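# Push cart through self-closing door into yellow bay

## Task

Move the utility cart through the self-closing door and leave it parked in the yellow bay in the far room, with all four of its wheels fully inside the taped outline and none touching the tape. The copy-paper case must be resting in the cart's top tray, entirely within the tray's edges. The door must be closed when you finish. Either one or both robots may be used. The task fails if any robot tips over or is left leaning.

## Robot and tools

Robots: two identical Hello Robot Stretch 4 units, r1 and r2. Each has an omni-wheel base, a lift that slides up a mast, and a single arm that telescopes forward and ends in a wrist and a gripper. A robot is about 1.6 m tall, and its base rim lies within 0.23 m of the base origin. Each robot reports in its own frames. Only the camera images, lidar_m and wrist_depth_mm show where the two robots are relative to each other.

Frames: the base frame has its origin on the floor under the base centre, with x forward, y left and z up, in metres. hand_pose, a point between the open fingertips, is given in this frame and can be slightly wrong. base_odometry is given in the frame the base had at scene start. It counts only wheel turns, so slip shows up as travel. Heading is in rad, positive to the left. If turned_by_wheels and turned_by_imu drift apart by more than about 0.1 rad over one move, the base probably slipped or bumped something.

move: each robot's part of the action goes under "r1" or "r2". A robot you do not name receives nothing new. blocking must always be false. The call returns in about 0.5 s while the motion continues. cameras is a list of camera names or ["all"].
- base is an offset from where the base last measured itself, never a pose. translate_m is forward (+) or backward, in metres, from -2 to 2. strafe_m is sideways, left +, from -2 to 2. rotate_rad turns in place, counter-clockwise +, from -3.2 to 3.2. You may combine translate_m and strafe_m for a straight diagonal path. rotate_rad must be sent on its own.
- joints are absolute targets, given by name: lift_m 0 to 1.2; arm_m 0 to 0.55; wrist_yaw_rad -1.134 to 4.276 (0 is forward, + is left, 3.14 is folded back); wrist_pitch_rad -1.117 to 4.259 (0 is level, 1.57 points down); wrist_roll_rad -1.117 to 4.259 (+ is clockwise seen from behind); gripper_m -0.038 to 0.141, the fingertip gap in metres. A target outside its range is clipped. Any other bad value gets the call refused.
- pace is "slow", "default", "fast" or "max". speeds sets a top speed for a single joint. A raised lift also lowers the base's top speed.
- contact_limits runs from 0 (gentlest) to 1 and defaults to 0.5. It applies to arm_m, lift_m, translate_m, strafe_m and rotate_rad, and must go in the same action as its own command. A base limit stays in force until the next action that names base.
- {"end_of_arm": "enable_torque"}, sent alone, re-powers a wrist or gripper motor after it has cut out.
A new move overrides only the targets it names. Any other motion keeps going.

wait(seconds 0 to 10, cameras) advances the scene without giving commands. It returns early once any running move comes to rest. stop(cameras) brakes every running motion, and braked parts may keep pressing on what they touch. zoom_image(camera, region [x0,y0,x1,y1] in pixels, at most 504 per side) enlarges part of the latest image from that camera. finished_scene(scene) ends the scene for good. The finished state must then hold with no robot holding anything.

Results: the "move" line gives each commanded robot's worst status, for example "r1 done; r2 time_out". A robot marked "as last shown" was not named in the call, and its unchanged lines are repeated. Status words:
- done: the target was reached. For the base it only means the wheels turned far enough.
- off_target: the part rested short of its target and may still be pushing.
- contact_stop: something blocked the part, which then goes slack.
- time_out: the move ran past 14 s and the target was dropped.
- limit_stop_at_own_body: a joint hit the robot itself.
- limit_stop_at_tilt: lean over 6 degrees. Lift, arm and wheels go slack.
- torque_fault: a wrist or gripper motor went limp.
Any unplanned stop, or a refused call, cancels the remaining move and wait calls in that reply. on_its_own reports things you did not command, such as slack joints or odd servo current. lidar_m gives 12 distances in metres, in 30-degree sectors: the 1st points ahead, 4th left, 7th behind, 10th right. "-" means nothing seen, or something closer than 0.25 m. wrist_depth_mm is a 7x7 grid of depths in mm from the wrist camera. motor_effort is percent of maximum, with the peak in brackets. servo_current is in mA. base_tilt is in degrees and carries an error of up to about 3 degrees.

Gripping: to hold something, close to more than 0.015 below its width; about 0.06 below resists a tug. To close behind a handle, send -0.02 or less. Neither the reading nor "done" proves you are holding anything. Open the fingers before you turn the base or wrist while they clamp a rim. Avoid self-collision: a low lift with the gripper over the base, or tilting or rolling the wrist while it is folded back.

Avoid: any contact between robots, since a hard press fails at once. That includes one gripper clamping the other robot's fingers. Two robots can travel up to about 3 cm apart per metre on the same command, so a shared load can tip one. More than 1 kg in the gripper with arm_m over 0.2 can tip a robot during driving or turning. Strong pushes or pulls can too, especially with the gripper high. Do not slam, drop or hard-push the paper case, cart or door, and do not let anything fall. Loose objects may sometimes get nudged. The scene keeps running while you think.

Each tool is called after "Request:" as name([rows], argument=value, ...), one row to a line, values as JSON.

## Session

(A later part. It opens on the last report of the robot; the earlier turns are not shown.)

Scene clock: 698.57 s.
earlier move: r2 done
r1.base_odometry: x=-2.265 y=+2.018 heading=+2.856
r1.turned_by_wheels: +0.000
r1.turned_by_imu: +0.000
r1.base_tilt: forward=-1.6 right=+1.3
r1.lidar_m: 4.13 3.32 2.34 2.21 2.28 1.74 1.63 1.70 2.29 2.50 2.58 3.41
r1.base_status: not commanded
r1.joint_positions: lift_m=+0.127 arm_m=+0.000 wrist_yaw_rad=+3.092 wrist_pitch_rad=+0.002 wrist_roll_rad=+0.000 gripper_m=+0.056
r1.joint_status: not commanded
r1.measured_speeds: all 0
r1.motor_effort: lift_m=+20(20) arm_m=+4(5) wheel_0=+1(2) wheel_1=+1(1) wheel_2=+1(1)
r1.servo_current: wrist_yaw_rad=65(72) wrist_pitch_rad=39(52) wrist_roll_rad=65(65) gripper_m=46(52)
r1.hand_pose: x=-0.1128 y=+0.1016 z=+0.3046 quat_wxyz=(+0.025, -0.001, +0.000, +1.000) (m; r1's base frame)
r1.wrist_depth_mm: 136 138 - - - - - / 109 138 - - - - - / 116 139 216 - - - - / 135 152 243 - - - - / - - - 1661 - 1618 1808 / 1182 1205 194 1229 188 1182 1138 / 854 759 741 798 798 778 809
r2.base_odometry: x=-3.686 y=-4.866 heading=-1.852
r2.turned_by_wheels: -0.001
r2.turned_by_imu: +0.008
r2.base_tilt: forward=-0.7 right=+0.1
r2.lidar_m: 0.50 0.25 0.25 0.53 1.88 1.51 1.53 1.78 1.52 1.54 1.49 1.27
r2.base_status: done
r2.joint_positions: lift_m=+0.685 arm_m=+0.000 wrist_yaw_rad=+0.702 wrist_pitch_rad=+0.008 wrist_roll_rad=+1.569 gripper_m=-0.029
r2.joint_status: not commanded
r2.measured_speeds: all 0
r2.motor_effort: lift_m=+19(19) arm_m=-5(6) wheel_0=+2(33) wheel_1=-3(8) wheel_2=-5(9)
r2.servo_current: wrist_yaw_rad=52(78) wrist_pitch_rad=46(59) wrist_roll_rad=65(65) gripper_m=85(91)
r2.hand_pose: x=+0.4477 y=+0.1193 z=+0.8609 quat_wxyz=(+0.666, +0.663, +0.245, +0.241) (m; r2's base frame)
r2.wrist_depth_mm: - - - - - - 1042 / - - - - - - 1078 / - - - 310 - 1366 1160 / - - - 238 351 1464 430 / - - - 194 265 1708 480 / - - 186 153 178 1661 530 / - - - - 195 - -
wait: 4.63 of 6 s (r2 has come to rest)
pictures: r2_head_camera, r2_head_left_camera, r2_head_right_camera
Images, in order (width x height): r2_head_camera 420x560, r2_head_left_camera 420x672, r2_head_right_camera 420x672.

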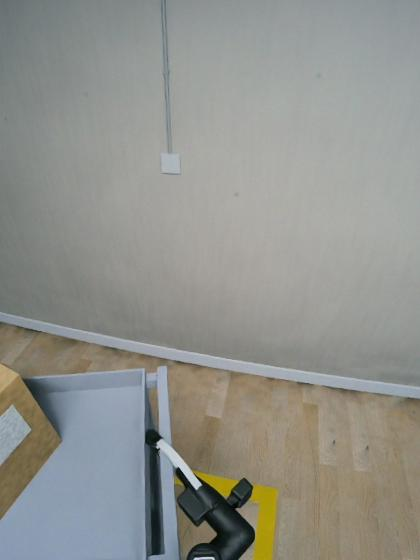

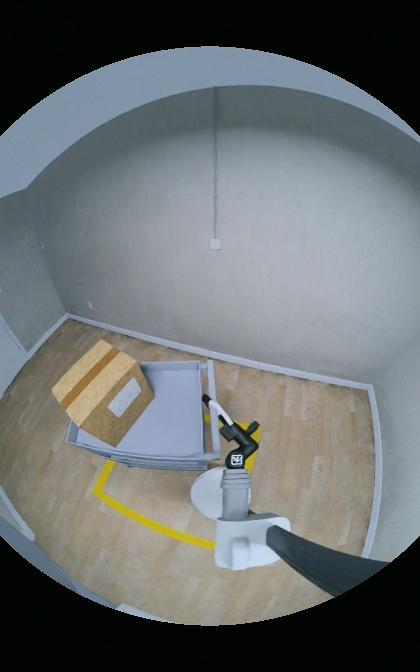

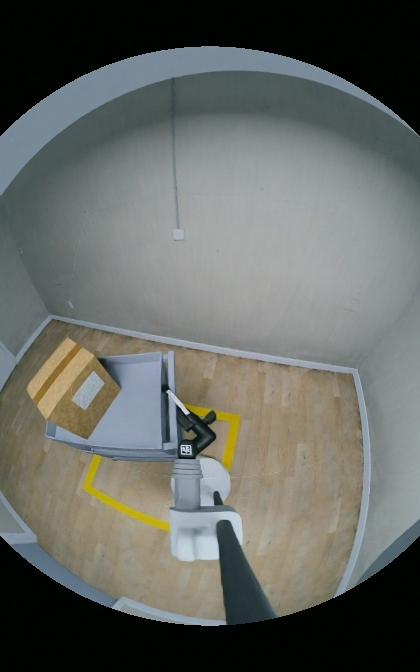

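Request:
move(blocking=false, r2={"base":{"translate_m":-0.4,"strafe_m":-0.2}})

Request:
wait(seconds=4, cameras=["r2_head_camera","r2_head_left_camera","r2_head_right_camera"])

Scene clock: 710.73 s.
move: r2 moving
r1: as last shown
r1.lidar_m: 4.12 3.33 2.37 2.23 2.30 1.71 1.63 1.70 2.27 2.50 2.57 3.40
r1.motor_effort: lift_m=+20(20) arm_m=+4(4) wheel_0=+1(1) wheel_1=+1(1) wheel_2=+1(1)
r1.servo_current: wrist_yaw_rad=46(65) wrist_pitch_rad=39(52) wrist_roll_rad=46(72) gripper_m=39(52)
r1.wrist_depth_mm: 136 138 - - - - - / 109 138 - - - - - / 116 138 216 - - - - / 135 151 242 - - - - / - - - 1708 - 1661 1808 / 1205 1229 194 1205 188 1138 1138 / 866 759 750 798 788 778 820
r2.base_odometry: x=-3.693 y=-4.832 heading=-1.852
r2.turned_by_wheels: +0.000
r2.turned_by_imu: +0.000
r2.base_tilt: forward=-0.7 right=+0.0
r2.lidar_m: 0.51 0.25 0.25 0.60 1.84 1.52 1.50 1.75 1.51 1.51 1.50 1.31
r2.base_status: translate_m moving; strafe_m moving
r2.joint_positions: lift_m=+0.685 arm_m=+0.000 wrist_yaw_rad=+0.702 wrist_pitch_rad=+0.008 wrist_roll_rad=+1.569 gripper_m=-0.029
r2.joint_status: not commanded
r2.measured_speeds: translate_m=-0.121 strafe_m=-0.062 rotate_rad=-0.003 lift_m=+0.000 arm_m=+0.000 wrist_yaw_rad=+0.000 wrist_pitch_rad=+0.000 wrist_roll_rad=+0.000
r2.motor_effort: lift_m=+19(19) arm_m=-6(6) wheel_0=-3(7) wheel_1=-11(12) wheel_2=+14(16)
r2.servo_current: wrist_yaw_rad=39(52) wrist_pitch_rad=52(52) wrist_roll_rad=33(52) gripper_m=85(91)
r2.hand_pose: x=+0.4477 y=+0.1193 z=+0.8609 quat_wxyz=(+0.666, +0.663, +0.245, +0.241) (m; r2's base frame)
r2.wrist_depth_mm: - - - - - - 1060 / - - - 327 - 1281 1160 / - - - 291 364 375 1118 / - - - 223 322 1576 1182 / - - - 192 259 1708 484 / - - 186 156 178 1618 559 / - - 585 - 196 - -
pictures: none

Scene clock: 713.10 s.
earlier move: r2 done
r1.base_odometry: x=-2.265 y=+2.018 heading=+2.856
r1.turned_by_wheels: +0.000
r1.turned_by_imu: +0.000
r1.base_tilt: forward=-1.6 right=+1.3
r1.lidar_m: 4.13 3.32 2.35 2.23 2.28 1.74 1.64 1.68 2.28 2.50 2.58 3.40
r1.base_status: not commanded
r1.joint_positions: lift_m=+0.127 arm_m=+0.000 wrist_yaw_rad=+3.092 wrist_pitch_rad=+0.002 wrist_roll_rad=+0.000 gripper_m=+0.056
r1.joint_status: not commanded
r1.measured_speeds: all 0
r1.motor_effort: lift_m=+20(20) arm_m=+4(5) wheel_0=+1(1) wheel_1=+1(1) wheel_2=+1(1)
r1.servo_current: wrist_yaw_rad=52(72) wrist_pitch_rad=46(52) wrist_roll_rad=65(72) gripper_m=39(52)
r1.hand_pose: x=-0.1128 y=+0.1016 z=+0.3046 quat_wxyz=(+0.025, -0.001, +0.000, +1.000) (m; r1's base frame)
r1.wrist_depth_mm: 136 138 - - - - - / 109 138 - - - - - / 116 139 215 - - - - / 135 152 243 - - - - / - - - 1618 - 1618 1808 / 1205 1229 194 1182 188 1160 1138 / 842 750 759 798 809 768 809
r2.base_odometry: x=-3.767 y=-4.426 heading=-1.853
r2.turned_by_wheels: +0.000
r2.turned_by_imu: -0.001
r2.base_tilt: forward=-0.7 right=+0.0
r2.lidar_m: 0.47 0.33 0.34 2.40 1.48 1.19 1.20 1.43 1.23 1.24 1.45 1.62
r2.base_status: done
r2.joint_positions: lift_m=+0.685 arm_m=+0.000 wrist_yaw_rad=+0.701 wrist_pitch_rad=+0.008 wrist_roll_rad=+1.569 gripper_m=-0.029
r2.joint_status: not commanded
r2.measured_speeds: all 0
r2.motor_effort: lift_m=+19(19) arm_m=-5(6) wheel_0=-4(9) wheel_1=-1(13) wheel_2=+0(16)
r2.servo_current: wrist_yaw_rad=52(59) wrist_pitch_rad=46(59) wrist_roll_rad=52(59) gripper_m=91(91)
r2.hand_pose: x=+0.4478 y=+0.1191 z=+0.8609 quat_wxyz=(+0.666, +0.663, +0.245, +0.240) (m; r2's base frame)
r2.wrist_depth_mm: - - - 182 244 263 1098 / - - - 180 241 1537 1182 / - - 634 178 239 809 - / - - 496 235 236 831 - / - - 477 175 235 831 - / - - 185 173 179 - - / - - 564 - 229 - -
wait: 2.37 of 4 s (r2 has come to rest)
pictures: r2_head_camera, r2_head_left_camera, r2_head_right_camera
Images, in order (width x height): r2_head_camera 420x560, r2_head_left_camera 420x672, r2_head_right_camera 420x672.

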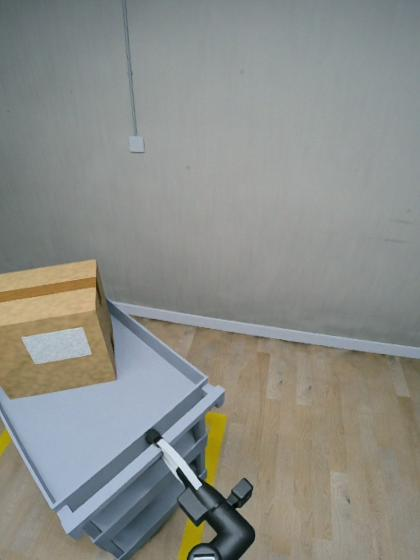

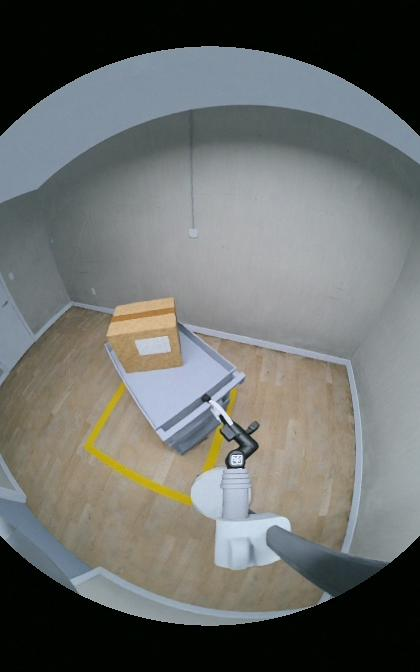

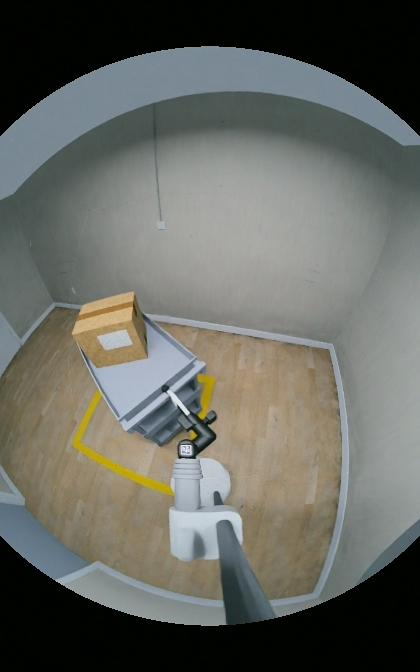

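Request:
move(blocking=false, r2={"base":{"translate_m":-0.27,"strafe_m":0.31},"joints":{"wrist_yaw_rad":0.4},"speeds":{"wrist_yaw_rad":0.15}})

Request:
wait(seconds=4, cameras=["r2_head_camera","r2_head_left_camera","r2_head_right_camera"])

Scene clock: 725.20 s.
move: r2 moving
r1: as last shown
r1.lidar_m: 4.14 3.34 2.34 2.21 2.29 1.72 1.64 1.68 2.27 2.51 2.60 3.39
r1.motor_effort: lift_m=+20(20) arm_m=+4(4) wheel_0=+1(1) wheel_1=+1(1) wheel_2=+1(1)
r1.servo_current: wrist_yaw_rad=52(65) wrist_pitch_rad=46(46) wrist_roll_rad=59(65) gripper_m=33(46)
r1.wrist_depth_mm: 135 138 - - - - - / 109 138 - - - - - / 115 139 216 - - - - / 135 151 242 - - - - / - - - 1661 - 1661 1863 / 1182 1205 193 1182 187 1160 1160 / 854 759 759 820 778 778 809
r2.base_odometry: x=-3.739 y=-4.413 heading=-1.852
r2.turned_by_wheels: +0.000
r2.turned_by_imu: +0.001
r2.base_tilt: forward=-0.6 right=+0.1
r2.lidar_m: 0.43 0.32 3.35 2.37 1.45 1.18 1.18 1.37 1.26 1.26 1.48 1.63
r2.base_status: translate_m moving; strafe_m moving
r2.joint_positions: lift_m=+0.685 arm_m=+0.000 wrist_yaw_rad=+0.633 wrist_pitch_rad=+0.008 wrist_roll_rad=+1.569 gripper_m=-0.029
r2.joint_status: wrist_yaw_rad moving
r2.measured_speeds: translate_m=-0.082 strafe_m=+0.093 rotate_rad=-0.005 lift_m=+0.000 arm_m=+0.000 wrist_yaw_rad=-0.174 wrist_pitch_rad=+0.000 wrist_roll_rad=+0.000
r2.motor_effort: lift_m=+19(19) arm_m=-5(6) wheel_0=-11(16) wheel_1=+5(7) wheel_2=+11(13)
r2.servo_current: wrist_yaw_rad=46(72) wrist_pitch_rad=46(59) wrist_roll_rad=52(52) gripper_m=91(91)
r2.hand_pose: x=+0.4552 y=+0.1002 z=+0.8609 quat_wxyz=(+0.673, +0.671, +0.223, +0.218) (m; r2's base frame)
r2.wrist_depth_mm: - - - 189 254 263 274 / - - - 185 248 1499 1182 / - - - 182 244 831 - / - - 525 180 238 842 - / - - 469 176 236 831 - / - - 186 173 178 - - / - - 544 - 229 - -
pictures: none

Scene clock: 727.53 s.
earlier move: r2 done
r1.base_odometry: x=-2.265 y=+2.018 heading=+2.856
r1.turned_by_wheels: +0.000
r1.turned_by_imu: +0.000
r1.base_tilt: forward=-1.6 right=+1.3
r1.lidar_m: 4.13 3.32 2.36 2.22 2.30 1.73 1.63 1.69 2.27 2.51 2.57 3.39
r1.base_status: not commanded
r1.joint_positions: lift_m=+0.127 arm_m=+0.000 wrist_yaw_rad=+3.092 wrist_pitch_rad=+0.002 wrist_roll_rad=+0.000 gripper_m=+0.056
r1.joint_status: not commanded
r1.measured_speeds: all 0
r1.motor_effort: lift_m=+20(20) arm_m=+4(5) wheel_0=+1(1) wheel_1=+1(1) wheel_2=+1(1)
r1.servo_current: wrist_yaw_rad=46(65) wrist_pitch_rad=39(52) wrist_roll_rad=59(72) gripper_m=46(46)
r1.hand_pose: x=-0.1128 y=+0.1016 z=+0.3046 quat_wxyz=(+0.025, -0.001, +0.000, +1.000) (m; r1's base frame)
r1.wrist_depth_mm: 136 138 - - - - - / 109 138 - - - - - / 116 138 216 - - - - / 135 152 243 - - - - / - - - 1708 - 1661 1756 / 1205 1205 194 1205 187 1182 1138 / 842 759 750 798 798 768 820
r2.base_odometry: x=-3.395 y=-4.253 heading=-1.852
r2.turned_by_wheels: +0.000
r2.turned_by_imu: -0.001
r2.base_tilt: forward=-0.7 right=+0.1
r2.lidar_m: 0.42 0.40 3.27 1.73 1.08 0.85 0.83 1.00 1.45 1.47 1.69 0.44
r2.base_status: done
r2.joint_positions: lift_m=+0.685 arm_m=+0.000 wrist_yaw_rad=+0.403 wrist_pitch_rad=+0.008 wrist_roll_rad=+1.569 gripper_m=-0.029
r2.joint_status: all done
r2.measured_speeds: all 0
r2.motor_effort: lift_m=+19(19) arm_m=-5(6) wheel_0=+0(20) wheel_1=+2(7) wheel_2=+5(13)
r2.servo_current: wrist_yaw_rad=46(85) wrist_pitch_rad=46(59) wrist_roll_rad=52(59) gripper_m=78(91)
r2.hand_pose: x=+0.4706 y=+0.0326 z=+0.8609 quat_wxyz=(+0.694, +0.692, +0.144, +0.139) (m; r2's base frame)
r2.wrist_depth_mm: - - - 143 197 1430 - / - - 539 148 206 759 - / - 442 445 153 213 - - / - - 484 160 220 831 - / - - 569 167 229 - - / - - 186 173 179 - - / - - - - - 1618 500
wait: 2.33 of 4 s (r2 has come to rest)
pictures: r2_head_camera, r2_head_left_camera, r2_head_right_camera
Images, in order (width x height): r2_head_camera 420x560, r2_head_left_camera 420x672, r2_head_right_camera 420x672.

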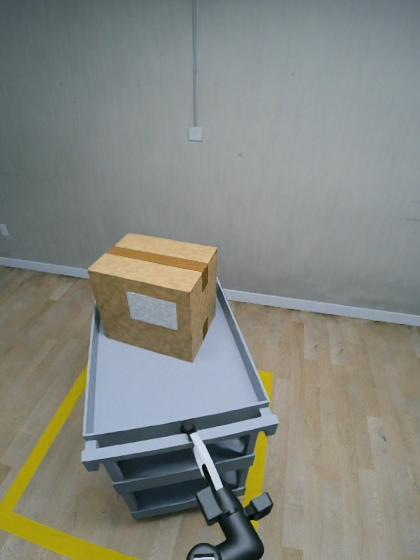

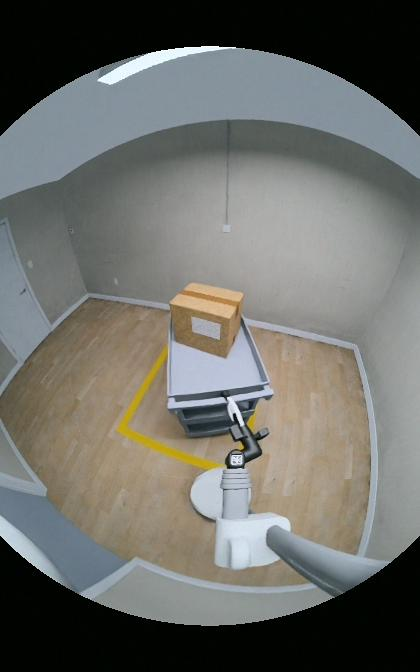

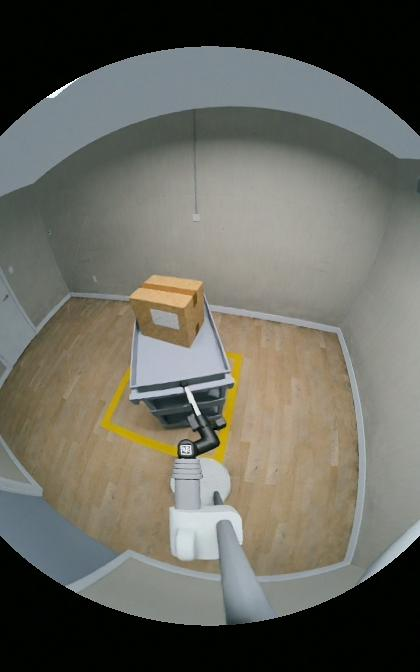

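Request:
zoom_image(camera="r2_head_left_camera", region=[90, 270, 310, 490])

Request:
zoom_image(camera="r2_head_right_camera", region=[80, 260, 280, 480])

Scaled by 2.291 from the camera's 420x672 image, which has a finer 600x960 frame.

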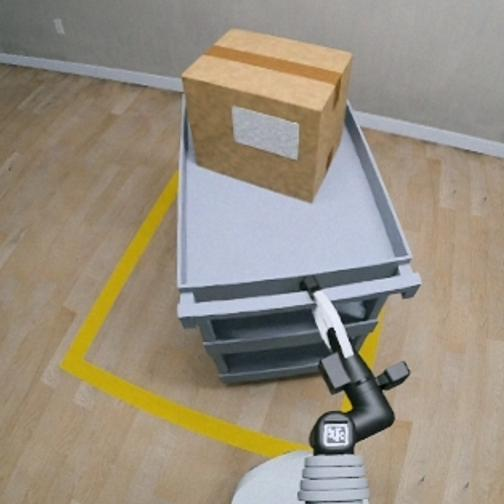

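Scaled by 2.291 from the camera's 420x672 image, which has a finer 600x960 frame.

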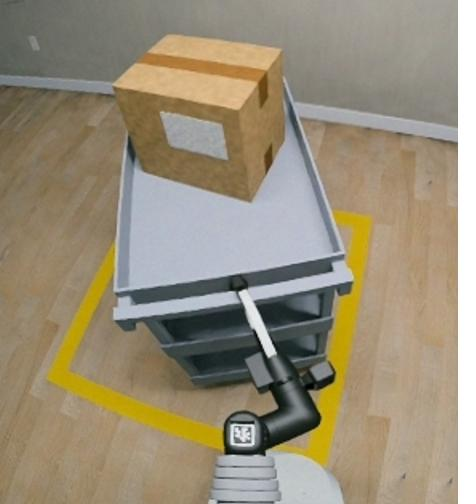

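Request:
move(blocking=false, r2={"base":{"translate_m":-0.02,"strafe_m":0.3}})

Request:
wait(seconds=4, cameras=["r2_head_camera","r2_head_left_camera","r2_head_right_camera"])

Request:
zoom_image(camera="r2_head_left_camera", region=[90, 270, 310, 490])

Request:
zoom_image(camera="r2_head_right_camera", region=[80, 260, 280, 480])

Scene clock: 748.13 s.
move: r2 moving
r1: as last shown
r1.lidar_m: 4.13 3.36 2.33 2.21 2.29 1.75 1.64 1.69 2.26 2.51 2.55 3.42
r1.servo_current: wrist_yaw_rad=52(59) wrist_pitch_rad=39(52) wrist_roll_rad=52(65) gripper_m=39(46)
r1.wrist_depth_mm: 136 138 - - - - - / 109 138 - - - - - / 116 139 215 - - - - / 135 152 243 - - - - / - - - 1661 - 1618 1756 / 1205 1229 194 1205 187 1160 1118 / 842 750 750 809 788 768 820
r2.base_odometry: x=-3.361 y=-4.260 heading=-1.853
r2.turned_by_wheels: +0.000
r2.turned_by_imu: +0.000
r2.base_tilt: forward=-0.7 right=+0.1
r2.lidar_m: 0.38 0.43 3.22 1.68 1.09 0.85 0.83 1.02 1.50 1.49 1.73 0.44
r2.base_status: translate_m moving; strafe_m moving
r2.joint_positions: lift_m=+0.685 arm_m=+0.000 wrist_yaw_rad=+0.393 wrist_pitch_rad=+0.008 wrist_roll_rad=+1.569 gripper_m=-0.029
r2.joint_status: not commanded
r2.measured_speeds: translate_m=-0.009 strafe_m=+0.135 rotate_rad=+0.001 lift_m=+0.000 arm_m=+0.000 wrist_yaw_rad=+0.000 wrist_pitch_rad=+0.000 wrist_roll_rad=+0.000
r2.motor_effort: lift_m=+19(19) arm_m=-5(6) wheel_0=-14(17) wheel_1=+10(10) wheel_2=+1(6)
r2.servo_current: wrist_yaw_rad=52(65) wrist_pitch_rad=52(59) wrist_roll_rad=52(52) gripper_m=85(91)
r2.hand_pose: x=+0.4709 y=+0.0297 z=+0.8609 quat_wxyz=(+0.695, +0.692, +0.141, +0.135) (m; r2's base frame)
r2.wrist_depth_mm: - - - 143 200 1464 - / - - 539 148 206 750 - / - 442 442 153 213 - - / - - 488 159 221 831 - / - - 574 167 230 - - / - - 186 171 179 - - / - - - - - 1576 496
pictures: none

Scene clock: 750.00 s.
earlier move: r2 done
r1.base_odometry: x=-2.265 y=+2.018 heading=+2.856
r1.turned_by_wheels: +0.000
r1.turned_by_imu: +0.000
r1.base_tilt: forward=-1.6 right=+1.3
r1.lidar_m: 4.12 3.32 2.35 2.21 2.29 1.73 1.64 1.69 2.26 2.51 2.58 3.41
r1.base_status: not commanded
r1.joint_positions: lift_m=+0.127 arm_m=+0.000 wrist_yaw_rad=+3.092 wrist_pitch_rad=+0.002 wrist_roll_rad=+0.000 gripper_m=+0.056
r1.joint_status: not commanded
r1.measured_speeds: all 0
r1.motor_effort: lift_m=+20(20) arm_m=+4(5) wheel_0=+1(1) wheel_1=+1(1) wheel_2=+1(1)
r1.servo_current: wrist_yaw_rad=52(72) wrist_pitch_rad=39(52) wrist_roll_rad=46(65) gripper_m=39(46)
r1.hand_pose: x=-0.1128 y=+0.1016 z=+0.3046 quat_wxyz=(+0.025, -0.001, +0.000, +1.000) (m; r1's base frame)
r1.wrist_depth_mm: 136 138 - - - - - / 109 138 - - - - - / 116 139 214 - - - - / 135 152 244 - - - - / - - - 1708 - 1618 1808 / 1182 1229 194 1182 187 1182 1118 / 842 750 750 798 788 768 809
r2.base_odometry: x=-3.101 y=-4.317 heading=-1.852
r2.turned_by_wheels: +0.000
r2.turned_by_imu: +0.000
r2.base_tilt: forward=-0.7 right=+0.1
r2.lidar_m: 0.40 0.48 2.98 1.54 0.99 0.74 0.75 0.90 1.56 1.75 2.00 0.37
r2.base_status: done
r2.joint_positions: lift_m=+0.685 arm_m=+0.000 wrist_yaw_rad=+0.395 wrist_pitch_rad=+0.008 wrist_roll_rad=+1.569 gripper_m=-0.029
r2.joint_status: not commanded
r2.measured_speeds: all 0
r2.motor_effort: lift_m=+19(19) arm_m=-5(6) wheel_0=-5(19) wheel_1=+0(11) wheel_2=+6(7)
r2.servo_current: wrist_yaw_rad=46(65) wrist_pitch_rad=59(59) wrist_roll_rad=52(65) gripper_m=91(91)
r2.hand_pose: x=+0.4708 y=+0.0303 z=+0.8609 quat_wxyz=(+0.694, +0.692, +0.141, +0.136) (m; r2's base frame)
r2.wrist_depth_mm: - 345 349 - 132 - - / - 418 427 - 147 - - / - - 580 - 166 - - / - - - 103 195 564 - / - - - 123 223 1576 517 / - - 185 149 178 1618 462 / - - - - 379 379 389
wait: 1.87 of 4 s (r2 has come to rest)
pictures: r2_head_camera, r2_head_left_camera, r2_head_right_camera
Images, in order (width x height): r2_head_camera 420x560, r2_head_left_camera 420x672, r2_head_right_camera 420x672.

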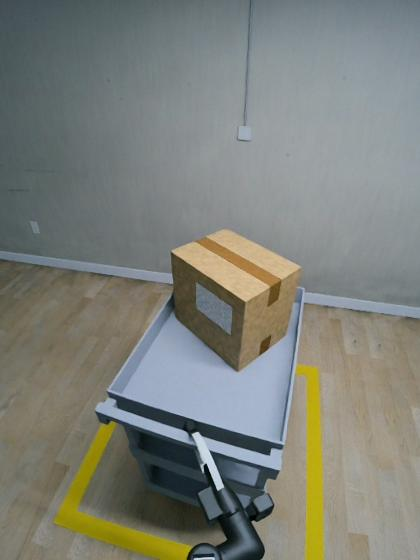

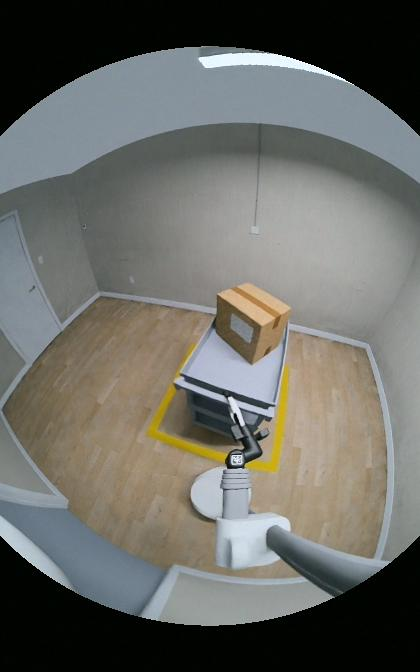

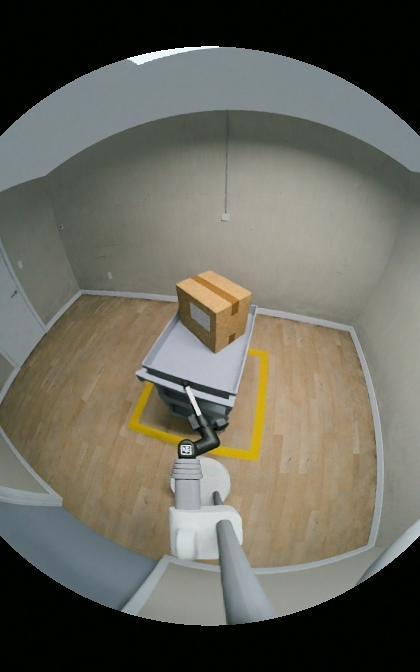

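Scaled by 2.291 from the camera's 420x672 image, which has a finer 600x960 frame.

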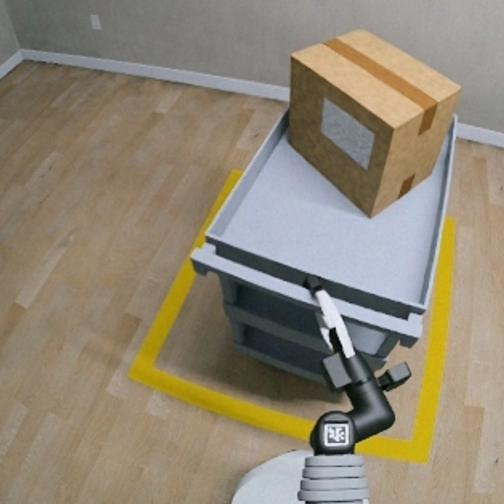

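Scaled by 2.291 from the camera's 420x672 image, which has a finer 600x960 frame.

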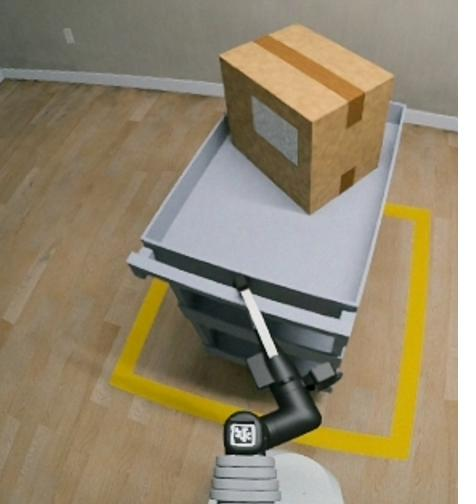

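Request:
move(blocking=false, r2={"base":{"translate_m":-0.07,"strafe_m":0.02},"pace":"slow"})

Request:
wait(seconds=2.5)

Request:
move(blocking=false, r2={"joints":{"gripper_m":0.11}})

Request:
wait(seconds=2.5)

Request:
move(blocking=false, r2={"base":{"translate_m":-0.24,"strafe_m":-0.1}})

Request:
wait(seconds=2.5)

Request:
move(blocking=false, r2={"base":{"strafe_m":-0.9}})

Request:
wait(seconds=5, cameras=["r2_head_left_camera","r2_head_right_camera"])

Scene clock: 760.07 s.
move: r2 moving
r1: as last shown
r1.lidar_m: 4.12 3.31 2.35 2.22 2.31 1.73 1.63 1.69 2.27 2.52 2.58 3.39
r1.servo_current: wrist_yaw_rad=59(59) wrist_pitch_rad=39(46) wrist_roll_rad=39(65) gripper_m=39(46)
r1.wrist_depth_mm: 136 138 - - - - - / 109 138 - - - - - / 116 138 215 - - - - / 134 152 243 - - - - / - - - 1708 - 1708 1808 / 1205 1205 193 1205 187 1160 1160 / 831 759 759 798 788 778 820
r2.base_odometry: x=-3.094 y=-4.306 heading=-1.853
r2.turned_by_wheels: -0.001
r2.turned_by_imu: +0.000
r2.base_tilt: forward=-0.7 right=+0.0
r2.lidar_m: 0.40 0.49 2.97 1.52 0.98 0.73 0.74 0.88 1.52 1.74 2.03 0.36
r2.base_status: translate_m moving; strafe_m moving
r2.joint_positions: lift_m=+0.685 arm_m=+0.000 wrist_yaw_rad=+0.395 wrist_pitch_rad=+0.008 wrist_roll_rad=+1.569 gripper_m=-0.029
r2.joint_status: not commanded
r2.measured_speeds: translate_m=-0.048 strafe_m=+0.014 rotate_rad=+0.002 lift_m=+0.000 arm_m=+0.000 wrist_yaw_rad=+0.000 wrist_pitch_rad=+0.000 wrist_roll_rad=+0.000
r2.motor_effort: lift_m=+19(19) arm_m=-5(5) wheel_0=-11(14) wheel_1=-9(9) wheel_2=+10(12)
r2.servo_current: wrist_yaw_rad=59(59) wrist_pitch_rad=52(52) wrist_roll_rad=33(59) gripper_m=78(91)
r2.hand_pose: x=+0.4708 y=+0.0303 z=+0.8609 quat_wxyz=(+0.694, +0.692, +0.141, +0.136) (m; r2's base frame)
r2.wrist_depth_mm: - 347 347 - 132 - - / - 418 424 - 147 - - / - - 580 - 166 - - / - - - 104 196 569 - / - - - 124 223 1576 512 / - - 185 150 178 1618 462 / - - - - 384 377 387
pictures: none

Scene clock: 761.53 s.
earlier move: r2 done
r1.base_odometry: x=-2.265 y=+2.018 heading=+2.856
r1.turned_by_wheels: +0.000
r1.turned_by_imu: +0.000
r1.base_tilt: forward=-1.5 right=+1.3
r1.lidar_m: 4.11 3.35 2.34 2.20 2.30 1.74 1.64 1.69 2.29 2.51 2.57 3.41
r1.base_status: not commanded
r1.joint_positions: lift_m=+0.127 arm_m=+0.000 wrist_yaw_rad=+3.092 wrist_pitch_rad=+0.002 wrist_roll_rad=+0.000 gripper_m=+0.056
r1.joint_status: not commanded
r1.measured_speeds: all 0
r1.motor_effort: lift_m=+20(20) arm_m=+4(5) wheel_0=+1(2) wheel_1=+1(1) wheel_2=+1(1)
r1.servo_current: wrist_yaw_rad=46(65) wrist_pitch_rad=46(52) wrist_roll_rad=65(65) gripper_m=39(46)
r1.hand_pose: x=-0.1128 y=+0.1016 z=+0.3046 quat_wxyz=(+0.025, -0.001, +0.000, +1.000) (m; r1's base frame)
r1.wrist_depth_mm: 136 138 - - - - - / 109 138 - - - - - / 116 139 215 - - - - / 135 151 243 - - - - / - - - 1661 - 1618 1808 / 1205 1182 194 1182 187 1182 1138 / 854 768 759 788 778 778 820
r2.base_odometry: x=-3.062 y=-4.256 heading=-1.852
r2.turned_by_wheels: +0.000
r2.turned_by_imu: +0.000
r2.base_tilt: forward=-0.7 right=+0.1
r2.lidar_m: 0.38 0.47 2.99 1.36 0.90 0.67 0.68 0.79 1.42 1.74 2.02 0.36
r2.base_status: done
r2.joint_positions: lift_m=+0.685 arm_m=+0.000 wrist_yaw_rad=+0.397 wrist_pitch_rad=+0.008 wrist_roll_rad=+1.569 gripper_m=-0.029
r2.joint_status: not commanded
r2.measured_speeds: all 0
r2.motor_effort: lift_m=+19(19) arm_m=-5(5) wheel_0=-5(14) wheel_1=-5(9) wheel_2=+7(12)
r2.servo_current: wrist_yaw_rad=39(59) wrist_pitch_rad=52(52) wrist_roll_rad=39(65) gripper_m=85(91)
r2.hand_pose: x=+0.4707 y=+0.0309 z=+0.8609 quat_wxyz=(+0.694, +0.692, +0.142, +0.137) (m; r2's base frame)
r2.wrist_depth_mm: - 347 340 - - - - / - 407 436 - - - - / - - 603 - 166 - - / - - - - 187 554 - / - - - 118 221 1618 504 / - - 186 145 178 1618 469 / - - - - - 384 394
wait: 1.47 of 2.5 s (r2 has come to rest)
pictures: none

Scene clock: 762.03 s.
move: r2 moving
r1: as last shown
r1.lidar_m: 4.12 3.32 2.34 2.21 2.29 1.74 1.64 1.67 2.27 2.52 2.58 3.40
r1.motor_effort: lift_m=+20(20) arm_m=+4(4) wheel_0=+1(2) wheel_1=+1(1) wheel_2=+1(1)
r1.servo_current: wrist_yaw_rad=59(59) wrist_pitch_rad=39(46) wrist_roll_rad=52(72) gripper_m=39(46)
r1.wrist_depth_mm: 135 138 - - - - - / 109 138 - - - - - / 116 139 215 - - - - / 134 152 242 - - - - / - - - 1661 - 1576 1808 / 1182 1182 193 1182 187 1138 1138 / 842 750 750 809 778 768 809
r2.base_odometry: x=-3.062 y=-4.256 heading=-1.852
r2.turned_by_wheels: +0.000
r2.turned_by_imu: +0.000
r2.base_tilt: forward=-0.7 right=+0.1
r2.lidar_m: 0.39 0.48 2.98 1.36 0.90 0.68 0.69 0.78 1.40 1.74 2.05 0.36
r2.base_status: not commanded
r2.joint_positions: lift_m=+0.685 arm_m=+0.000 wrist_yaw_rad=+0.397 wrist_pitch_rad=+0.008 wrist_roll_rad=+1.569 gripper_m=-0.003
r2.joint_status: gripper_m moving
r2.measured_speeds: all 0
r2.motor_effort: lift_m=+19(19) arm_m=-5(5) wheel_0=-5(5) wheel_1=-4(5) wheel_2=+5(7)
r2.servo_current: wrist_yaw_rad=52(59) wrist_pitch_rad=46(52) wrist_roll_rad=46(52) gripper_m=72(91)
r2.hand_pose: x=+0.4707 y=+0.0309 z=+0.8609 quat_wxyz=(+0.694, +0.692, +0.142, +0.137) (m; r2's base frame)
r2.wrist_depth_mm: - 347 342 - 129 - - / - 413 442 - 145 - - / - - 609 - 164 - - / - - - 103 190 1576 - / - - - 122 224 1576 512 / - - 187 149 183 1618 466 / - - - - - 397 397
pictures: none

Scene clock: 763.63 s.
earlier move: r2 done
r1.base_odometry: x=-2.265 y=+2.018 heading=+2.856
r1.turned_by_wheels: +0.000
r1.turned_by_imu: +0.000
r1.base_tilt: forward=-1.5 right=+1.3
r1.lidar_m: 4.12 3.33 2.34 2.21 2.29 1.73 1.63 1.68 2.26 2.51 2.54 3.42
r1.base_status: not commanded
r1.joint_positions: lift_m=+0.127 arm_m=+0.000 wrist_yaw_rad=+3.092 wrist_pitch_rad=+0.002 wrist_roll_rad=+0.000 gripper_m=+0.056
r1.joint_status: not commanded
r1.measured_speeds: all 0
r1.motor_effort: lift_m=+20(20) arm_m=+4(5) wheel_0=+1(2) wheel_1=+1(1) wheel_2=+1(1)
r1.servo_current: wrist_yaw_rad=59(65) wrist_pitch_rad=46(46) wrist_roll_rad=46(72) gripper_m=39(46)
r1.hand_pose: x=-0.1128 y=+0.1016 z=+0.3046 quat_wxyz=(+0.025, -0.001, +0.000, +1.000) (m; r1's base frame)
r1.wrist_depth_mm: 136 138 - - - - - / 109 138 - - - - - / 116 138 215 - - - - / 134 152 242 - - - - / - - - 1708 - 1618 1756 / 1182 1182 193 1182 187 1160 1118 / 842 750 759 809 788 768 798
r2.base_odometry: x=-3.062 y=-4.256 heading=-1.853
r2.turned_by_wheels: +0.000
r2.turned_by_imu: +0.000
r2.base_tilt: forward=-0.6 right=+0.1
r2.lidar_m: 0.35 0.48 2.98 1.36 0.89 0.66 0.69 0.83 1.41 1.73 2.02 0.35
r2.base_status: not commanded
r2.joint_positions: lift_m=+0.685 arm_m=+0.000 wrist_yaw_rad=+0.397 wrist_pitch_rad=+0.008 wrist_roll_rad=+1.569 gripper_m=+0.110
r2.joint_status: all done
r2.measured_speeds: all 0
r2.motor_effort: lift_m=+19(19) arm_m=-5(5) wheel_0=-4(5) wheel_1=-4(5) wheel_2=+3(7)
r2.servo_current: wrist_yaw_rad=52(59) wrist_pitch_rad=52(59) wrist_roll_rad=59(65) gripper_m=59(130)
r2.hand_pose: x=+0.4707 y=+0.0309 z=+0.8609 quat_wxyz=(+0.694, +0.692, +0.142, +0.137) (m; r2's base frame)
r2.wrist_depth_mm: - 345 347 - 132 - - / - 433 439 - 149 - - / - - 621 - 169 - - / - - - 105 196 1661 - / - - - 128 232 1708 512 / - - 193 162 186 1618 466 / - - - - 394 399 413
wait: 1.60 of 2.5 s (r2 has come to rest)
pictures: none

Scene clock: 764.13 s.
move: r2 moving
r1: as last shown
r1.base_tilt: forward=-1.6 right=+1.3
r1.lidar_m: 4.14 3.32 2.34 2.20 2.30 1.73 1.63 1.70 2.27 2.52 2.58 3.40
r1.motor_effort: lift_m=+20(20) arm_m=+4(4) wheel_0=+1(1) wheel_1=+1(1) wheel_2=+1(1)
r1.servo_current: wrist_yaw_rad=72(72) wrist_pitch_rad=46(52) wrist_roll_rad=65(65) gripper_m=46(46)
r1.wrist_depth_mm: 136 138 - - - - - / 109 138 - - - - - / 116 138 216 - - - - / 135 152 244 - - - - / - - - 1661 - 1618 1756 / 1205 1229 193 1182 188 1182 1138 / 842 759 759 798 798 768 820
r2.base_odometry: x=-3.066 y=-4.222 heading=-1.853
r2.turned_by_wheels: +0.000
r2.turned_by_imu: +0.000
r2.base_tilt: forward=-0.7 right=+0.0
r2.lidar_m: 0.39 0.50 3.01 1.34 0.87 0.65 0.65 0.78 1.34 1.71 2.02 0.39
r2.base_status: translate_m moving; strafe_m moving
r2.joint_positions: lift_m=+0.685 arm_m=+0.000 wrist_yaw_rad=+0.398 wrist_pitch_rad=+0.004 wrist_roll_rad=+1.569 gripper_m=+0.110
r2.joint_status: not commanded
r2.measured_speeds: translate_m=-0.121 strafe_m=-0.050 rotate_rad=-0.002 lift_m=+0.000 arm_m=+0.000 wrist_yaw_rad=+0.000 wrist_pitch_rad=+0.000 wrist_roll_rad=+0.000
r2.motor_effort: lift_m=+19(19) arm_m=-4(5) wheel_0=-8(9) wheel_1=-10(12) wheel_2=+10(13)
r2.servo_current: wrist_yaw_rad=39(59) wrist_pitch_rad=39(52) wrist_roll_rad=46(65) gripper_m=52(59)
r2.hand_pose: x=+0.4707 y=+0.0312 z=+0.8619 quat_wxyz=(+0.694, +0.692, +0.141, +0.138) (m; r2's base frame)
r2.wrist_depth_mm: - 375 375 - 154 - - / - 459 466 106 173 - - / - - 654 121 197 - - / - - - 140 229 1863 - / - - - 173 262 1756 535 / - - 194 196 192 1430 477 / - - - - 433 1576 1118
pictures: none

Scene clock: 765.87 s.
earlier move: r2 done
r1.base_odometry: x=-2.265 y=+2.018 heading=+2.856
r1.turned_by_wheels: +0.000
r1.turned_by_imu: +0.000
r1.base_tilt: forward=-1.6 right=+1.3
r1.lidar_m: 4.13 3.31 2.34 2.22 2.30 1.74 1.64 1.68 2.25 2.52 2.56 3.40
r1.base_status: not commanded
r1.joint_positions: lift_m=+0.127 arm_m=+0.000 wrist_yaw_rad=+3.092 wrist_pitch_rad=+0.002 wrist_roll_rad=+0.000 gripper_m=+0.056
r1.joint_status: not commanded
r1.measured_speeds: all 0
r1.motor_effort: lift_m=+20(20) arm_m=+4(4) wheel_0=+1(1) wheel_1=+1(1) wheel_2=+1(1)
r1.servo_current: wrist_yaw_rad=52(72) wrist_pitch_rad=39(52) wrist_roll_rad=59(65) gripper_m=46(52)
r1.hand_pose: x=-0.1128 y=+0.1016 z=+0.3046 quat_wxyz=(+0.025, -0.001, +0.000, +1.000) (m; r1's base frame)
r1.wrist_depth_mm: 136 138 - - - - - / 109 138 - - - - - / 116 139 215 - - - - / 135 152 243 - - - - / - - - 1618 - 1618 1756 / 1205 1205 193 1182 187 1182 1138 / 842 750 750 798 788 768 809
r2.base_odometry: x=-3.092 y=-3.998 heading=-1.853
r2.turned_by_wheels: +0.000
r2.turned_by_imu: +0.000
r2.base_tilt: forward=-0.7 right=+0.0
r2.lidar_m: 0.58 0.72 3.17 1.15 0.66 0.46 0.48 0.57 1.01 1.57 1.88 2.32
r2.base_status: done
r2.joint_positions: lift_m=+0.685 arm_m=+0.000 wrist_yaw_rad=+0.398 wrist_pitch_rad=+0.004 wrist_roll_rad=+1.569 gripper_m=+0.110
r2.joint_status: not commanded
r2.measured_speeds: all 0
r2.motor_effort: lift_m=+18(19) arm_m=-4(5) wheel_0=-3(9) wheel_1=-4(12) wheel_2=+2(13)
r2.servo_current: wrist_yaw_rad=52(59) wrist_pitch_rad=46(52) wrist_roll_rad=52(65) gripper_m=46(59)
r2.hand_pose: x=+0.4707 y=+0.0312 z=+0.8619 quat_wxyz=(+0.694, +0.692, +0.141, +0.138) (m; r2's base frame)
r2.wrist_depth_mm: - - 621 418 - - - / - - 609 338 347 351 353 / - - 854 394 - - - / - - - 459 - - 462 / - - - 585 - 591 554 / - - 195 627 189 647 1205 / - - - - - 1756 1205
wait: 1.73 of 2.5 s (r2 has come to rest)
pictures: none

Scene clock: 766.37 s.
move: r2 moving
r1: as last shown
r1.lidar_m: 4.14 3.30 2.34 2.19 2.28 1.72 1.64 1.68 2.27 2.50 2.58 3.41
r1.servo_current: wrist_yaw_rad=46(65) wrist_pitch_rad=46(46) wrist_roll_rad=39(59) gripper_m=39(46)
r1.wrist_depth_mm: 136 138 - - - - - / 109 138 - - - - - / 116 138 215 - - - - / 135 151 244 - - - - / - - - 1661 - 1576 1756 / 1205 1205 194 1205 188 1160 1160 / 854 750 750 809 798 778 809
r2.base_odometry: x=-3.126 y=-3.988 heading=-1.853
r2.turned_by_wheels: +0.000
r2.turned_by_imu: +0.000
r2.base_tilt: forward=-0.6 right=+0.1
r2.lidar_m: 0.56 0.72 3.20 1.19 0.55 0.49 0.47 0.57 1.01 1.55 1.82 2.33
r2.base_status: strafe_m moving
r2.joint_positions: lift_m=+0.685 arm_m=+0.000 wrist_yaw_rad=+0.398 wrist_pitch_rad=+0.004 wrist_roll_rad=+1.569 gripper_m=+0.110
r2.joint_status: not commanded
r2.measured_speeds: translate_m=+0.000 strafe_m=-0.139 rotate_rad=+0.003 lift_m=+0.000 arm_m=+0.000 wrist_yaw_rad=+0.000 wrist_pitch_rad=+0.000 wrist_roll_rad=+0.000
r2.motor_effort: lift_m=+19(19) arm_m=-4(4) wheel_0=+6(14) wheel_1=-12(12) wheel_2=+0(2)
r2.servo_current: wrist_yaw_rad=39(59) wrist_pitch_rad=46(46) wrist_roll_rad=46(59) gripper_m=52(59)
r2.hand_pose: x=+0.4707 y=+0.0312 z=+0.8619 quat_wxyz=(+0.694, +0.692, +0.141, +0.138) (m; r2's base frame)
r2.wrist_depth_mm: - - 640 477 - - - / - - 621 373 362 364 362 / - - 741 315 - - - / - - - 445 - - 466 / - - - 569 - 585 535 / - - 194 621 190 634 1205 / - - - - - 1756 1205
pictures: none

Scene clock: 770.20 s.
earlier move: r2 done
r1.base_odometry: x=-2.265 y=+2.018 heading=+2.856
r1.turned_by_wheels: +0.000
r1.turned_by_imu: +0.000
r1.base_tilt: forward=-1.6 right=+1.2
r1.lidar_m: 4.13 3.35 2.36 2.19 2.27 1.73 1.65 1.70 2.27 2.51 2.59 3.38
r1.base_status: not commanded
r1.joint_positions: lift_m=+0.127 arm_m=+0.000 wrist_yaw_rad=+3.092 wrist_pitch_rad=+0.002 wrist_roll_rad=+0.000 gripper_m=+0.056
r1.joint_status: not commanded
r1.measured_speeds: all 0
r1.motor_effort: lift_m=+20(20) arm_m=+4(5) wheel_0=+1(2) wheel_1=+1(1) wheel_2=+1(1)
r1.servo_current: wrist_yaw_rad=52(65) wrist_pitch_rad=46(52) wrist_roll_rad=52(65) gripper_m=46(52)
r1.hand_pose: x=-0.1128 y=+0.1016 z=+0.3046 quat_wxyz=(+0.025, -0.001, +0.000, +1.000) (m; r1's base frame)
r1.wrist_depth_mm: 136 137 - - - - - / 108 138 - - - - - / 115 139 216 - - - - / 135 152 243 - - - - / - - - 1708 - 1618 1756 / 1205 1205 194 1182 187 1182 1138 / 866 759 759 798 798 778 809
r2.base_odometry: x=-3.956 y=-3.747 heading=-1.853
r2.turned_by_wheels: +0.000
r2.turned_by_imu: +0.000
r2.base_tilt: forward=-0.7 right=+0.1
r2.lidar_m: 2.08 1.09 1.01 1.61 0.83 0.70 0.71 0.82 0.72 0.71 0.82 1.47
r2.base_status: done
r2.joint_positions: lift_m=+0.685 arm_m=+0.000 wrist_yaw_rad=+0.398 wrist_pitch_rad=+0.004 wrist_roll_rad=+1.569 gripper_m=+0.110
r2.joint_status: not commanded
r2.measured_speeds: all 0
r2.motor_effort: lift_m=+18(19) arm_m=-4(4) wheel_0=+2(14) wheel_1=-2(13) wheel_2=+0(2)
r2.servo_current: wrist_yaw_rad=39(59) wrist_pitch_rad=39(52) wrist_roll_rad=39(59) gripper_m=52(59)
r2.hand_pose: x=+0.4707 y=+0.0312 z=+0.8619 quat_wxyz=(+0.694, +0.692, +0.141, +0.138) (m; r2's base frame)
r2.wrist_depth_mm: - - - - - 1537 1160 / - - - - - 1756 1205 / - - - - - 1708 1205 / - - - - - 1756 1205 / - - - - - 1756 1182 / - - 198 - 189 1138 1098 / - - - - - - 960
wait: 3.83 of 5 s (r2 has come to rest)
pictures: r2_head_left_camera, r2_head_right_camera
Images, in order (width x height): r2_head_left_camera 420x672, r2_head_right_camera 420x672.

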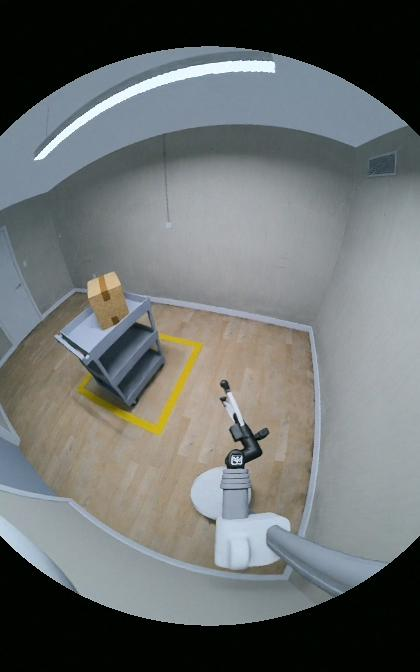

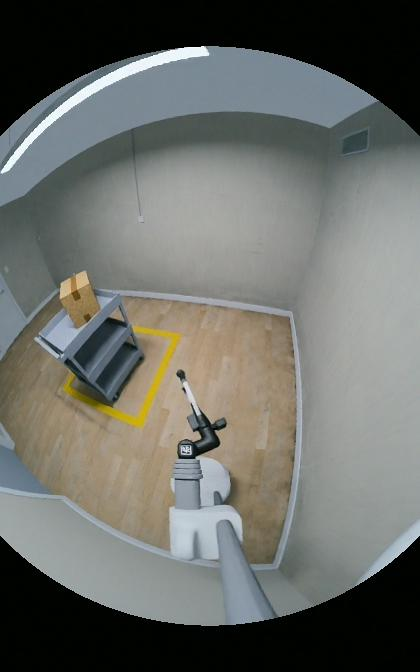

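Rotate to look at it and drive forward some.

Request:
move(blocking=false, r2={"base":{"translate_m":0.6}})

Request:
wait(seconds=4)

Request:
move(blocking=false, r2={"base":{"rotate_rad":1.35},"pace":"default"})

Request:
wait(seconds=4, cameras=["r2_head_left_camera","r2_head_camera"])

Request:
zoom_image(camera="r2_head_camera", region=[0, 160, 420, 560])

Scene clock: 776.17 s.
move: r2 moving
r1: as last shown
r1.base_tilt: forward=-1.6 right=+1.3
r1.lidar_m: 4.14 3.33 2.32 2.22 2.28 1.72 1.63 1.69 2.28 2.51 2.57 3.37
r1.motor_effort: lift_m=+20(20) arm_m=+4(4) wheel_0=+1(1) wheel_1=+1(1) wheel_2=+1(1)
r1.servo_current: wrist_yaw_rad=39(59) wrist_pitch_rad=46(46) wrist_roll_rad=52(59) gripper_m=33(52)
r1.wrist_depth_mm: 136 138 - - - - - / 109 138 - - - - - / 116 139 215 - - - - / 135 152 242 - - - - / - - - 1661 - 1618 1808 / 1182 1205 194 1229 188 1160 1118 / 842 741 759 798 798 768 820
r2.base_odometry: x=-3.965 y=-3.777 heading=-1.853
r2.turned_by_wheels: +0.000
r2.turned_by_imu: +0.001
r2.base_tilt: forward=-0.7 right=+0.0
r2.lidar_m: 2.05 1.06 1.00 1.69 0.87 0.75 0.75 0.86 0.72 0.72 0.85 1.46
r2.base_status: translate_m moving
r2.joint_positions: lift_m=+0.685 arm_m=+0.000 wrist_yaw_rad=+0.398 wrist_pitch_rad=+0.004 wrist_roll_rad=+1.569 gripper_m=+0.110
r2.joint_status: not commanded
r2.measured_speeds: translate_m=+0.122 strafe_m=+0.000 rotate_rad=-0.001 lift_m=+0.000 arm_m=+0.000 wrist_yaw_rad=+0.000 wrist_pitch_rad=+0.000 wrist_roll_rad=+0.000
r2.motor_effort: lift_m=+19(19) arm_m=-4(4) wheel_0=+7(12) wheel_1=+7(9) wheel_2=-12(13)
r2.servo_current: wrist_yaw_rad=46(59) wrist_pitch_rad=39(52) wrist_roll_rad=59(59) gripper_m=46(52)
r2.hand_pose: x=+0.4707 y=+0.0312 z=+0.8619 quat_wxyz=(+0.694, +0.692, +0.141, +0.138) (m; r2's base frame)
r2.wrist_depth_mm: - - - - - 1576 1182 / - - - - - 1708 1182 / - - - - - 1708 1182 / - - - - - 1708 1205 / - - - - - 1756 1205 / - - 198 - 189 1160 1098 / - - - - - 1397 946
pictures: none

Scene clock: 779.17 s.
earlier move: r2 done
r1.base_odometry: x=-2.265 y=+2.018 heading=+2.856
r1.turned_by_wheels: +0.000
r1.turned_by_imu: +0.000
r1.base_tilt: forward=-1.6 right=+1.3
r1.lidar_m: 4.13 3.30 2.35 2.21 2.29 1.75 1.64 1.69 2.25 2.50 2.56 3.40
r1.base_status: not commanded
r1.joint_positions: lift_m=+0.127 arm_m=+0.000 wrist_yaw_rad=+3.092 wrist_pitch_rad=+0.002 wrist_roll_rad=+0.000 gripper_m=+0.056
r1.joint_status: not commanded
r1.measured_speeds: all 0
r1.motor_effort: lift_m=+20(20) arm_m=+4(4) wheel_0=+2(2) wheel_1=+1(1) wheel_2=+1(1)
r1.servo_current: wrist_yaw_rad=33(72) wrist_pitch_rad=46(52) wrist_roll_rad=59(72) gripper_m=46(52)
r1.hand_pose: x=-0.1128 y=+0.1016 z=+0.3046 quat_wxyz=(+0.025, -0.001, +0.000, +1.000) (m; r1's base frame)
r1.wrist_depth_mm: 136 138 - - - - - / 109 138 - - - - - / 116 139 215 - - - - / 135 152 242 - - - - / - - - 1661 - 1661 1756 / 1182 1205 194 1182 187 1138 1138 / 842 750 750 798 778 778 809
r2.base_odometry: x=-4.123 y=-4.323 heading=-1.853
r2.turned_by_wheels: +0.000
r2.turned_by_imu: +0.001
r2.base_tilt: forward=-0.7 right=+0.1
r2.lidar_m: 1.53 0.85 0.74 0.74 1.52 1.30 1.29 1.03 0.86 0.84 1.03 1.49
r2.base_status: done
r2.joint_positions: lift_m=+0.685 arm_m=+0.000 wrist_yaw_rad=+0.398 wrist_pitch_rad=+0.004 wrist_roll_rad=+1.569 gripper_m=+0.110
r2.joint_status: not commanded
r2.measured_speeds: all 0
r2.motor_effort: lift_m=+19(19) arm_m=-4(5) wheel_0=+3(12) wheel_1=+3(10) wheel_2=-3(14)
r2.servo_current: wrist_yaw_rad=59(65) wrist_pitch_rad=46(52) wrist_roll_rad=52(59) gripper_m=46(59)
r2.hand_pose: x=+0.4707 y=+0.0312 z=+0.8619 quat_wxyz=(+0.694, +0.692, +0.141, +0.138) (m; r2's base frame)
r2.wrist_depth_mm: - - - - - - 1118 / - - - - - - 1182 / - - - - - 1397 1182 / - - - - - 1499 1205 / - - - - - 1618 1205 / - - 195 - 189 1499 1205 / - - - - - 1708 1255
wait: 3.00 of 4 s (r2 has come to rest)
pictures: none

Scene clock: 779.67 s.
move: r2 moving
r1: as last shown
r1.lidar_m: 4.11 3.33 2.34 2.22 2.29 1.74 1.63 1.68 2.26 2.49 2.57 3.41
r1.motor_effort: lift_m=+20(20) arm_m=+4(4) wheel_0=+1(1) wheel_1=+1(1) wheel_2=+1(1)
r1.servo_current: wrist_yaw_rad=52(65) wrist_pitch_rad=39(52) wrist_roll_rad=65(65) gripper_m=39(46)
r1.wrist_depth_mm: 136 138 - - - - - / 109 138 - - - - - / 115 139 215 - - - - / 135 152 242 - - - - / - - - 1661 - 1576 1756 / 1205 1205 194 1182 187 1160 1138 / 854 750 759 798 788 768 809
r2.base_odometry: x=-4.123 y=-4.323 heading=-1.602
r2.turned_by_wheels: +0.251
r2.turned_by_imu: +0.244
r2.base_tilt: forward=-0.7 right=+0.1
r2.lidar_m: 1.59 0.77 0.72 0.82 1.36 1.27 1.28 0.92 0.85 0.91 1.25 1.49
r2.base_status: rotate_rad moving
r2.joint_positions: lift_m=+0.685 arm_m=+0.000 wrist_yaw_rad=+0.398 wrist_pitch_rad=+0.004 wrist_roll_rad=+1.569 gripper_m=+0.110
r2.joint_status: not commanded
r2.measured_speeds: translate_m=-0.001 strafe_m=+0.001 rotate_rad=+0.969 lift_m=+0.000 arm_m=+0.000 wrist_yaw_rad=+0.000 wrist_pitch_rad=+0.000 wrist_roll_rad=+0.000
r2.motor_effort: lift_m=+19(19) arm_m=-4(4) wheel_0=-10(10) wheel_1=-10(10) wheel_2=-11(12)
r2.servo_current: wrist_yaw_rad=39(59) wrist_pitch_rad=39(46) wrist_roll_rad=52(59) gripper_m=52(52)
r2.hand_pose: x=+0.4707 y=+0.0312 z=+0.8619 quat_wxyz=(+0.694, +0.692, +0.141, +0.138) (m; r2's base frame)
r2.wrist_depth_mm: - - - - - - 1160 / - - - - - 1397 1205 / - - - - - 1576 1205 / - - - - - 1708 1182 / - - - - - 1756 1255 / - - 198 - 193 1537 1205 / - - - - - 1708 1182
pictures: none

Scene clock: 781.10 s.
earlier move: r2 done
r1.base_odometry: x=-2.265 y=+2.018 heading=+2.856
r1.turned_by_wheels: +0.000
r1.turned_by_imu: +0.000
r1.base_tilt: forward=-1.6 right=+1.3
r1.lidar_m: 4.13 3.29 2.32 2.21 2.28 1.74 1.63 1.68 2.27 2.51 2.59 3.42
r1.base_status: not commanded
r1.joint_positions: lift_m=+0.127 arm_m=+0.000 wrist_yaw_rad=+3.092 wrist_pitch_rad=+0.002 wrist_roll_rad=+0.000 gripper_m=+0.056
r1.joint_status: not commanded
r1.measured_speeds: all 0
r1.motor_effort: lift_m=+20(20) arm_m=+4(4) wheel_0=+1(1) wheel_1=+1(1) wheel_2=+1(1)
r1.servo_current: wrist_yaw_rad=52(72) wrist_pitch_rad=39(52) wrist_roll_rad=46(65) gripper_m=33(46)
r1.hand_pose: x=-0.1128 y=+0.1016 z=+0.3046 quat_wxyz=(+0.025, -0.001, +0.000, +1.000) (m; r1's base frame)
r1.wrist_depth_mm: 136 138 - - - - - / 109 138 - - - - - / 116 139 215 - - - - / 134 152 243 - - - - / - - - 1708 - 1618 1756 / 1205 1182 194 1205 187 1160 1138 / 854 759 759 809 788 768 809
r2.base_odometry: x=-4.123 y=-4.323 heading=-0.504
r2.turned_by_wheels: +1.098
r2.turned_by_imu: +1.069
r2.base_tilt: forward=-0.6 right=+0.0
r2.lidar_m: 0.75 1.91 1.34 1.30 1.22 0.89 0.88 0.92 1.31 1.50 1.60 0.77
r2.base_status: done
r2.joint_positions: lift_m=+0.685 arm_m=+0.000 wrist_yaw_rad=+0.398 wrist_pitch_rad=+0.004 wrist_roll_rad=+1.569 gripper_m=+0.110
r2.joint_status: not commanded
r2.measured_speeds: all 0
r2.motor_effort: lift_m=+18(19) arm_m=-4(5) wheel_0=-4(11) wheel_1=-3(10) wheel_2=-4(13)
r2.servo_current: wrist_yaw_rad=39(59) wrist_pitch_rad=46(52) wrist_roll_rad=65(65) gripper_m=52(59)
r2.hand_pose: x=+0.4707 y=+0.0312 z=+0.8619 quat_wxyz=(+0.694, +0.692, +0.141, +0.138) (m; r2's base frame)
r2.wrist_depth_mm: - - 559 436 - - - / - - - 473 - - 477 / - - - 525 - 831 504 / - - - 603 - 1863 1078 / - - - - - 1756 1205 / - - 194 - 189 1499 1205 / 1661 - - - - 1499 1205
wait: 1.43 of 4 s (r2 has come to rest)
pictures: r2_head_camera, r2_head_left_camera
Images, in order (width x height): r2_head_camera 420x560, r2_head_left_camera 420x672.

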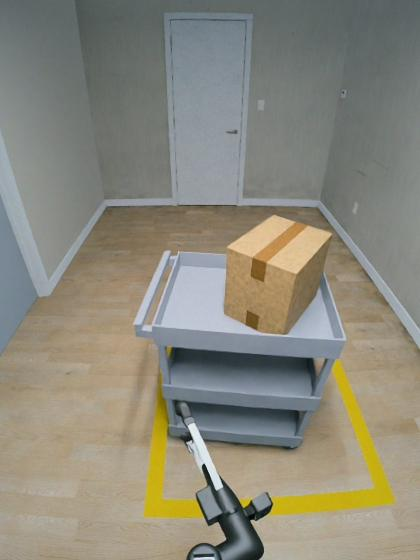

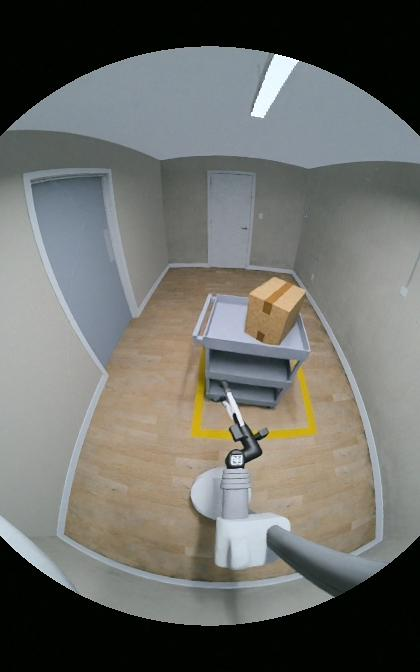

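Scaled by 1.200 from the camera's 420x560 image, which has a finer 1200x1600 frame.

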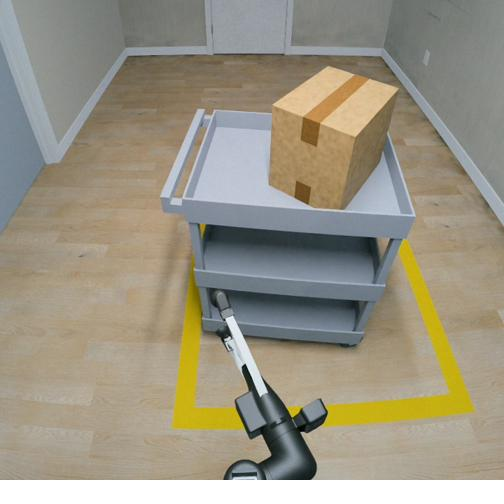

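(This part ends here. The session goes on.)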